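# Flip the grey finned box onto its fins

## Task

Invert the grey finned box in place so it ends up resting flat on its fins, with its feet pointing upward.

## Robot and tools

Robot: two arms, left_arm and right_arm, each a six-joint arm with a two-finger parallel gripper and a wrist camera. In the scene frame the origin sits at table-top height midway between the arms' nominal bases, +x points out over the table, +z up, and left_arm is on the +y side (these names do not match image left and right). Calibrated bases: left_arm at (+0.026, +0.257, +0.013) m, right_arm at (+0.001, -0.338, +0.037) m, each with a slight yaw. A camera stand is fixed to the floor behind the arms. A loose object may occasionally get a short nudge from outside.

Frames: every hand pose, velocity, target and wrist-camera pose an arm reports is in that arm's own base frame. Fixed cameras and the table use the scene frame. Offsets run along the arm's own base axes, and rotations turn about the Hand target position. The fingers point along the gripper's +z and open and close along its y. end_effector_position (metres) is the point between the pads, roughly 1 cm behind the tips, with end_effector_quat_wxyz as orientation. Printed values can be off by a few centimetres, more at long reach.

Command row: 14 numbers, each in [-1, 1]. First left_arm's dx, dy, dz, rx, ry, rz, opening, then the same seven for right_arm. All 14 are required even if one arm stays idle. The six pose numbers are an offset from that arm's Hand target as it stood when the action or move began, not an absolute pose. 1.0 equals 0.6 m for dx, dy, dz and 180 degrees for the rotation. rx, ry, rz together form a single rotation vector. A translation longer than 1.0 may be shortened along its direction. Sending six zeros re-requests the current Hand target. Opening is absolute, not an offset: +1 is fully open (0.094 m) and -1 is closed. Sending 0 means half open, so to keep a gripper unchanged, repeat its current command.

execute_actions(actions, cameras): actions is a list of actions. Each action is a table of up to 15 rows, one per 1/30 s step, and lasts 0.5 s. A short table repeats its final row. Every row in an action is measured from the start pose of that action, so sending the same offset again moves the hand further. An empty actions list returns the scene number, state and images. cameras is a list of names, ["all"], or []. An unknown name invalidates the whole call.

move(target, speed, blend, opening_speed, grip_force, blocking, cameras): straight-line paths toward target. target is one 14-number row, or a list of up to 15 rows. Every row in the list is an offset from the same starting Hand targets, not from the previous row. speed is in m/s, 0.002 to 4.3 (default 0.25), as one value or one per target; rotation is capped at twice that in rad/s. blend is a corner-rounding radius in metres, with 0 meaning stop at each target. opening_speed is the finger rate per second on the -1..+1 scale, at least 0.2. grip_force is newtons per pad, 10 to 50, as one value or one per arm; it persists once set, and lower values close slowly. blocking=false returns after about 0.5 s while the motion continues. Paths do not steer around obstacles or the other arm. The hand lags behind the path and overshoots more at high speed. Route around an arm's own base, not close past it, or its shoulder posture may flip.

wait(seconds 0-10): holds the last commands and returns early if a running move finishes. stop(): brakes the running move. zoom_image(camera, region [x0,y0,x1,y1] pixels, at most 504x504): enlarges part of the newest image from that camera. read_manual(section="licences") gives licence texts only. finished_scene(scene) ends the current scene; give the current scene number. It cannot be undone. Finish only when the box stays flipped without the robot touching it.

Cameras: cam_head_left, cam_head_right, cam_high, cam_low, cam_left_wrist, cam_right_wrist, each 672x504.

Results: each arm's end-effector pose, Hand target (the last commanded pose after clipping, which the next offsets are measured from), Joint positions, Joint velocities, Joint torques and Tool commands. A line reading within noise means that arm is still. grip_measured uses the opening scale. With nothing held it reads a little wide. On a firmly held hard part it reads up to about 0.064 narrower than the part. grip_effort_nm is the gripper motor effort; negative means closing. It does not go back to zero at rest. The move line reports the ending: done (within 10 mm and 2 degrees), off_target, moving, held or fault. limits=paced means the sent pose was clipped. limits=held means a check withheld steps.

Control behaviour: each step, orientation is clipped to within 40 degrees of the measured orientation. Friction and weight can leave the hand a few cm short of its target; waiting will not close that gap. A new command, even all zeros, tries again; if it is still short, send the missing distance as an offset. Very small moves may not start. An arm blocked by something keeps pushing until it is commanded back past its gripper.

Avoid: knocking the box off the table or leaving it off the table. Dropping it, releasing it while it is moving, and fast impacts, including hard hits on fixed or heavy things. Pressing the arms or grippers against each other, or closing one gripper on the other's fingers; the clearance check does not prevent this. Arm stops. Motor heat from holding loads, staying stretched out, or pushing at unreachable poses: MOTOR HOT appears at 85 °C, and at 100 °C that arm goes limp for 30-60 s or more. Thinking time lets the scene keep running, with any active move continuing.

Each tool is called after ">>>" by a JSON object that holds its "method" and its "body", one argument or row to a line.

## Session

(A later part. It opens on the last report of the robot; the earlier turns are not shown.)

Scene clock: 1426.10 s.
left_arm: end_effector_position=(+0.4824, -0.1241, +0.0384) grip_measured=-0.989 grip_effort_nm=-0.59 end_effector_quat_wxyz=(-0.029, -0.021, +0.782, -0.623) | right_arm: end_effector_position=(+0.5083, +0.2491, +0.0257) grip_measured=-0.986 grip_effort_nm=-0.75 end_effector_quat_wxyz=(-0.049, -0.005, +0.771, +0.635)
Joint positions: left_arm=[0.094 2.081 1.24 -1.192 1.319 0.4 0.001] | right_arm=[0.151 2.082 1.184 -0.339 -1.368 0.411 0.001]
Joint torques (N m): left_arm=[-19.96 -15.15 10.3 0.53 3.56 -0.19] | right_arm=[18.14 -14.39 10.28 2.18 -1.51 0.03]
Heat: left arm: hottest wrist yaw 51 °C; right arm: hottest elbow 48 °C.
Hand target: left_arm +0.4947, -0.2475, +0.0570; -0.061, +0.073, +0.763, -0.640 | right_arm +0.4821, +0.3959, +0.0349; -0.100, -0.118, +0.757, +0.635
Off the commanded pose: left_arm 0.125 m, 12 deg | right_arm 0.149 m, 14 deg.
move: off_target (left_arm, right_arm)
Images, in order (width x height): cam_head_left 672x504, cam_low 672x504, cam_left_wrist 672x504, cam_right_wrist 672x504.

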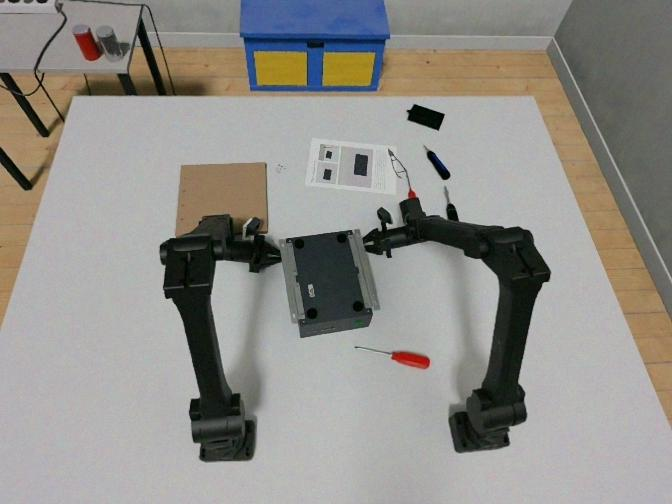

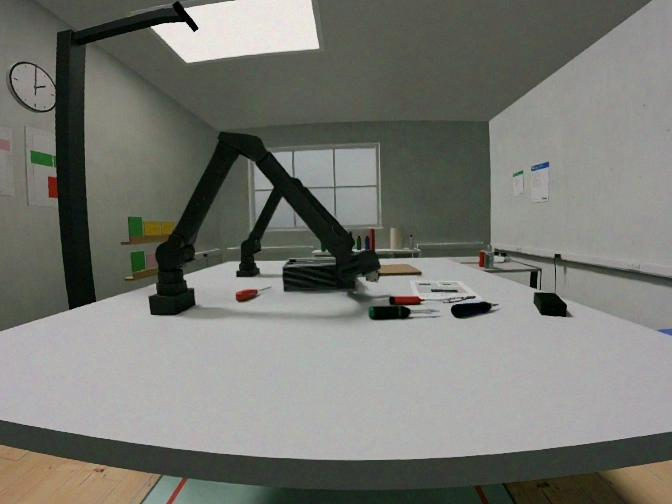

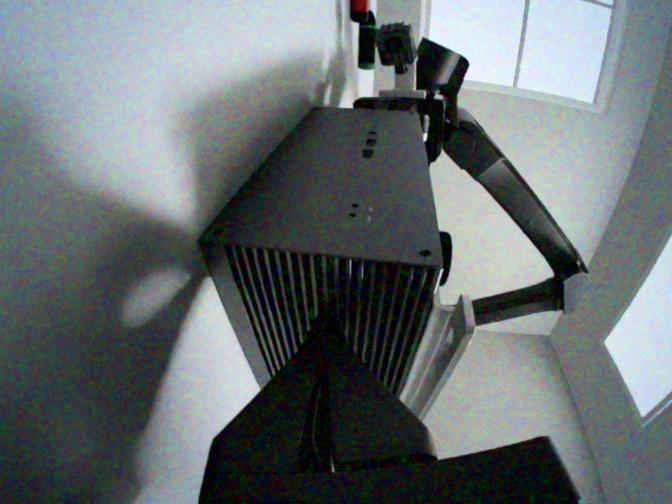

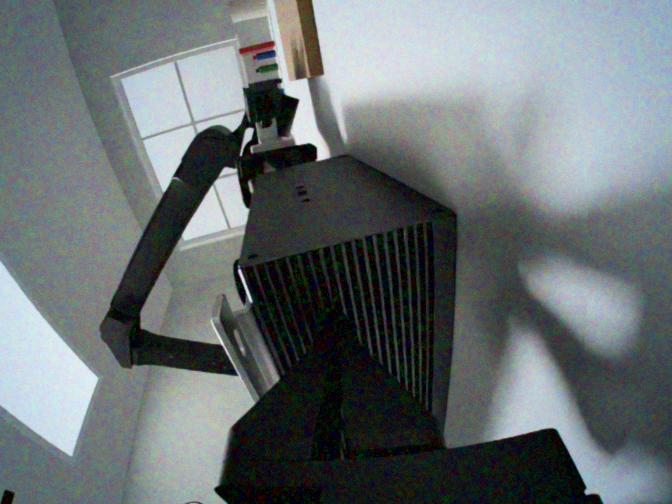

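>>> {"method": "move", "body": {
  "target": [
    [0,0,-0.0367,0,0,0,-1,0,0,-0.03,0,0,0,-1],
    [-0.0205,0.2057,-0.0333,0,0,0.0891,-1,0.0433,-0.2447,-0.0167,0,0,-0.0923,-1],
    [-0.0205,0.3058,-0.0133,0,0,0.0891,-1,0.0433,-0.3448,0,0,0,-0.0923,-1],
    [-0.0205,0.3058,0.2,0,0,0.0891,-1,0.0433,-0.3448,0.2,0,0,-0.0923,-1]
  ],
  "speed": [0.03,0.08,0.12,0.25],
  "blend": [0,0.01,0.01,0],
  "cameras": ["all"]
}}

>>> {"method": "zoom_image", "body": {
  "camera": "cam_low",
  "region": [230, 200, 410, 320]
}}

>>> {"method": "zoom_image", "body": {
  "camera": "cam_head_left",
  "region": [250, 200, 410, 350]
}}

Scene clock: 1442.90 s.
left_arm: end_effector_position=(+0.4719, -0.0671, +0.1801) grip_measured=-0.989 grip_effort_nm=-0.59 end_effector_quat_wxyz=(+0.028, -0.038, +0.765, -0.643) | right_arm: end_effector_position=(+0.4935, +0.1914, +0.1488) grip_measured=-0.986 grip_effort_nm=-0.76 end_effector_quat_wxyz=(-0.018, +0.001, +0.765, +0.643)
Joint positions: left_arm=[0.224 1.847 1.274 -1.636 1.354 0.643 0.001] | right_arm=[0.041 1.831 1.195 -0.852 -1.397 0.115 0.001]
Joint torques (N m): left_arm=[-0.62 -11.87 9.32 -0.72 0.48 0.03] | right_arm=[-0.91 -13.22 9.4 0.4 -0.71 -0.19]
Heat: left arm: hottest wrist yaw 52 °C; right arm: hottest elbow 48 °C.
Hand target: left_arm +0.4825, -0.0640, +0.1770; +0.029, -0.034, +0.765, -0.642 | right_arm +0.5080, +0.1891, +0.1550; -0.007, -0.008, +0.766, +0.643
Off the commanded pose: left_arm 0.011 m, 0 deg | right_arm 0.016 m, 2 deg.
move: off_target (left_arm, right_arm)

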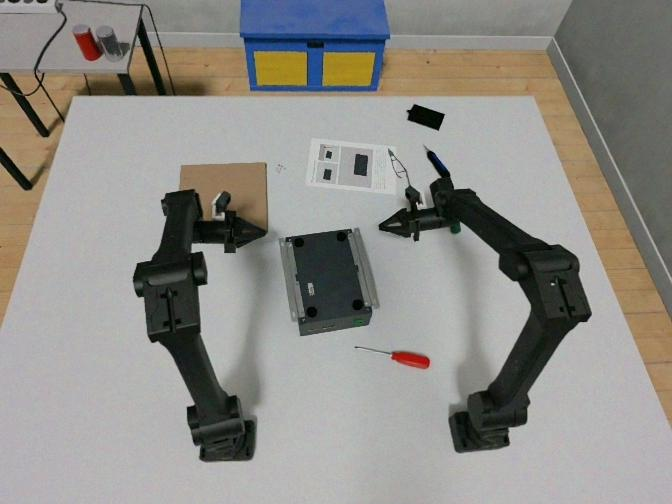

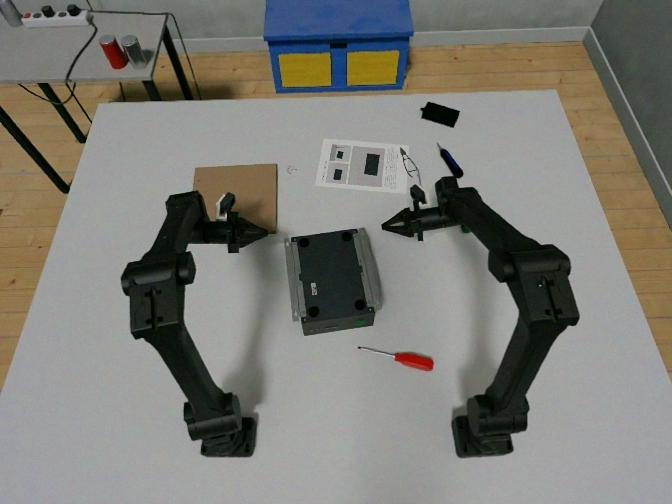

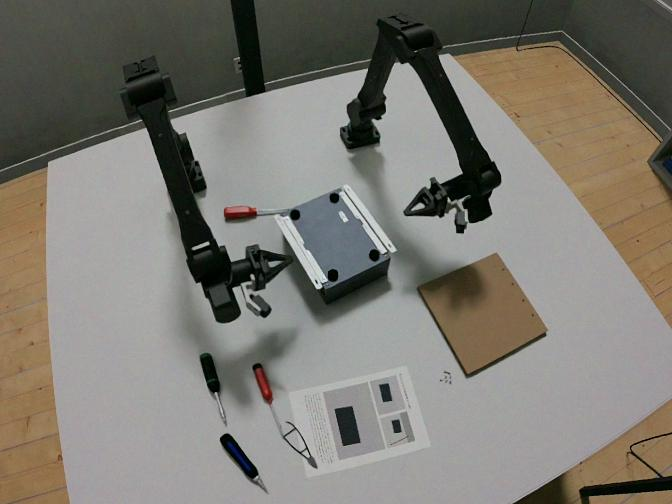

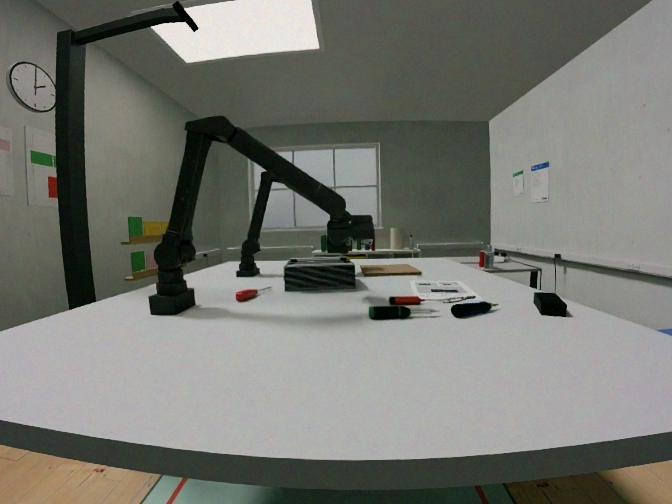

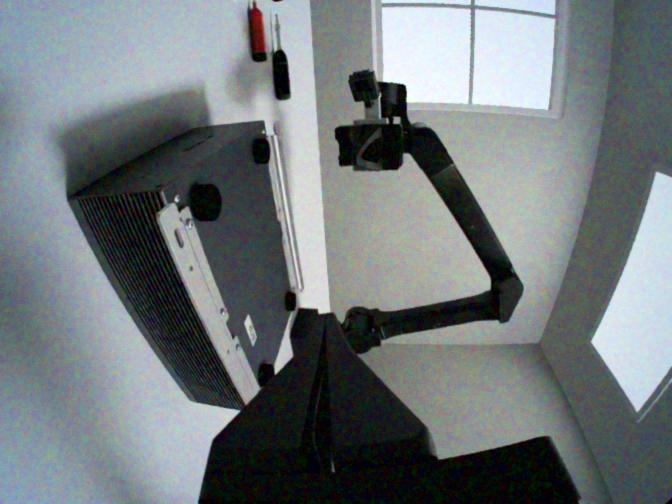

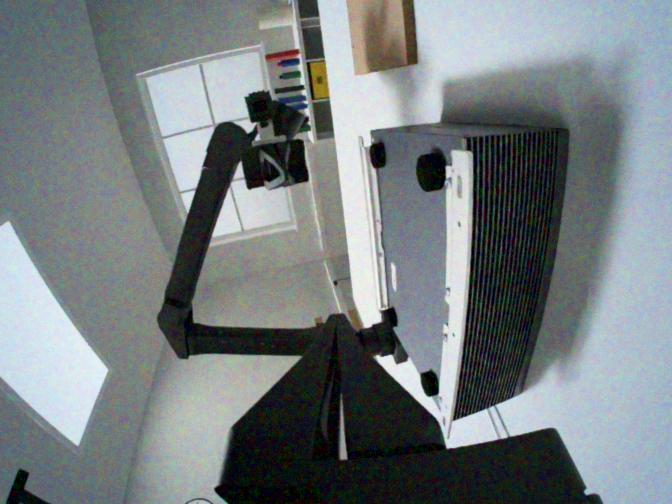

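Scaled by 2.800.

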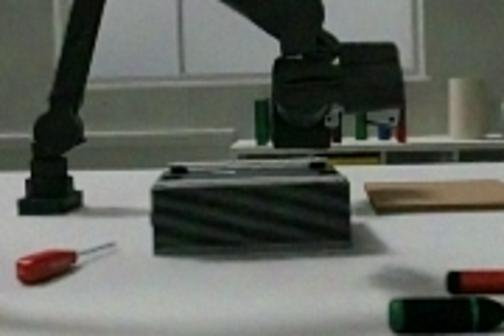

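Scaled by 3.150.

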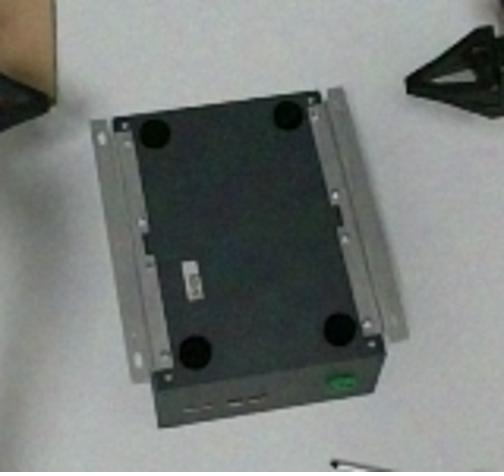

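>>> {"method": "finished_scene", "body": {
  "scene": 1
}}

The scene is finished: the task was done.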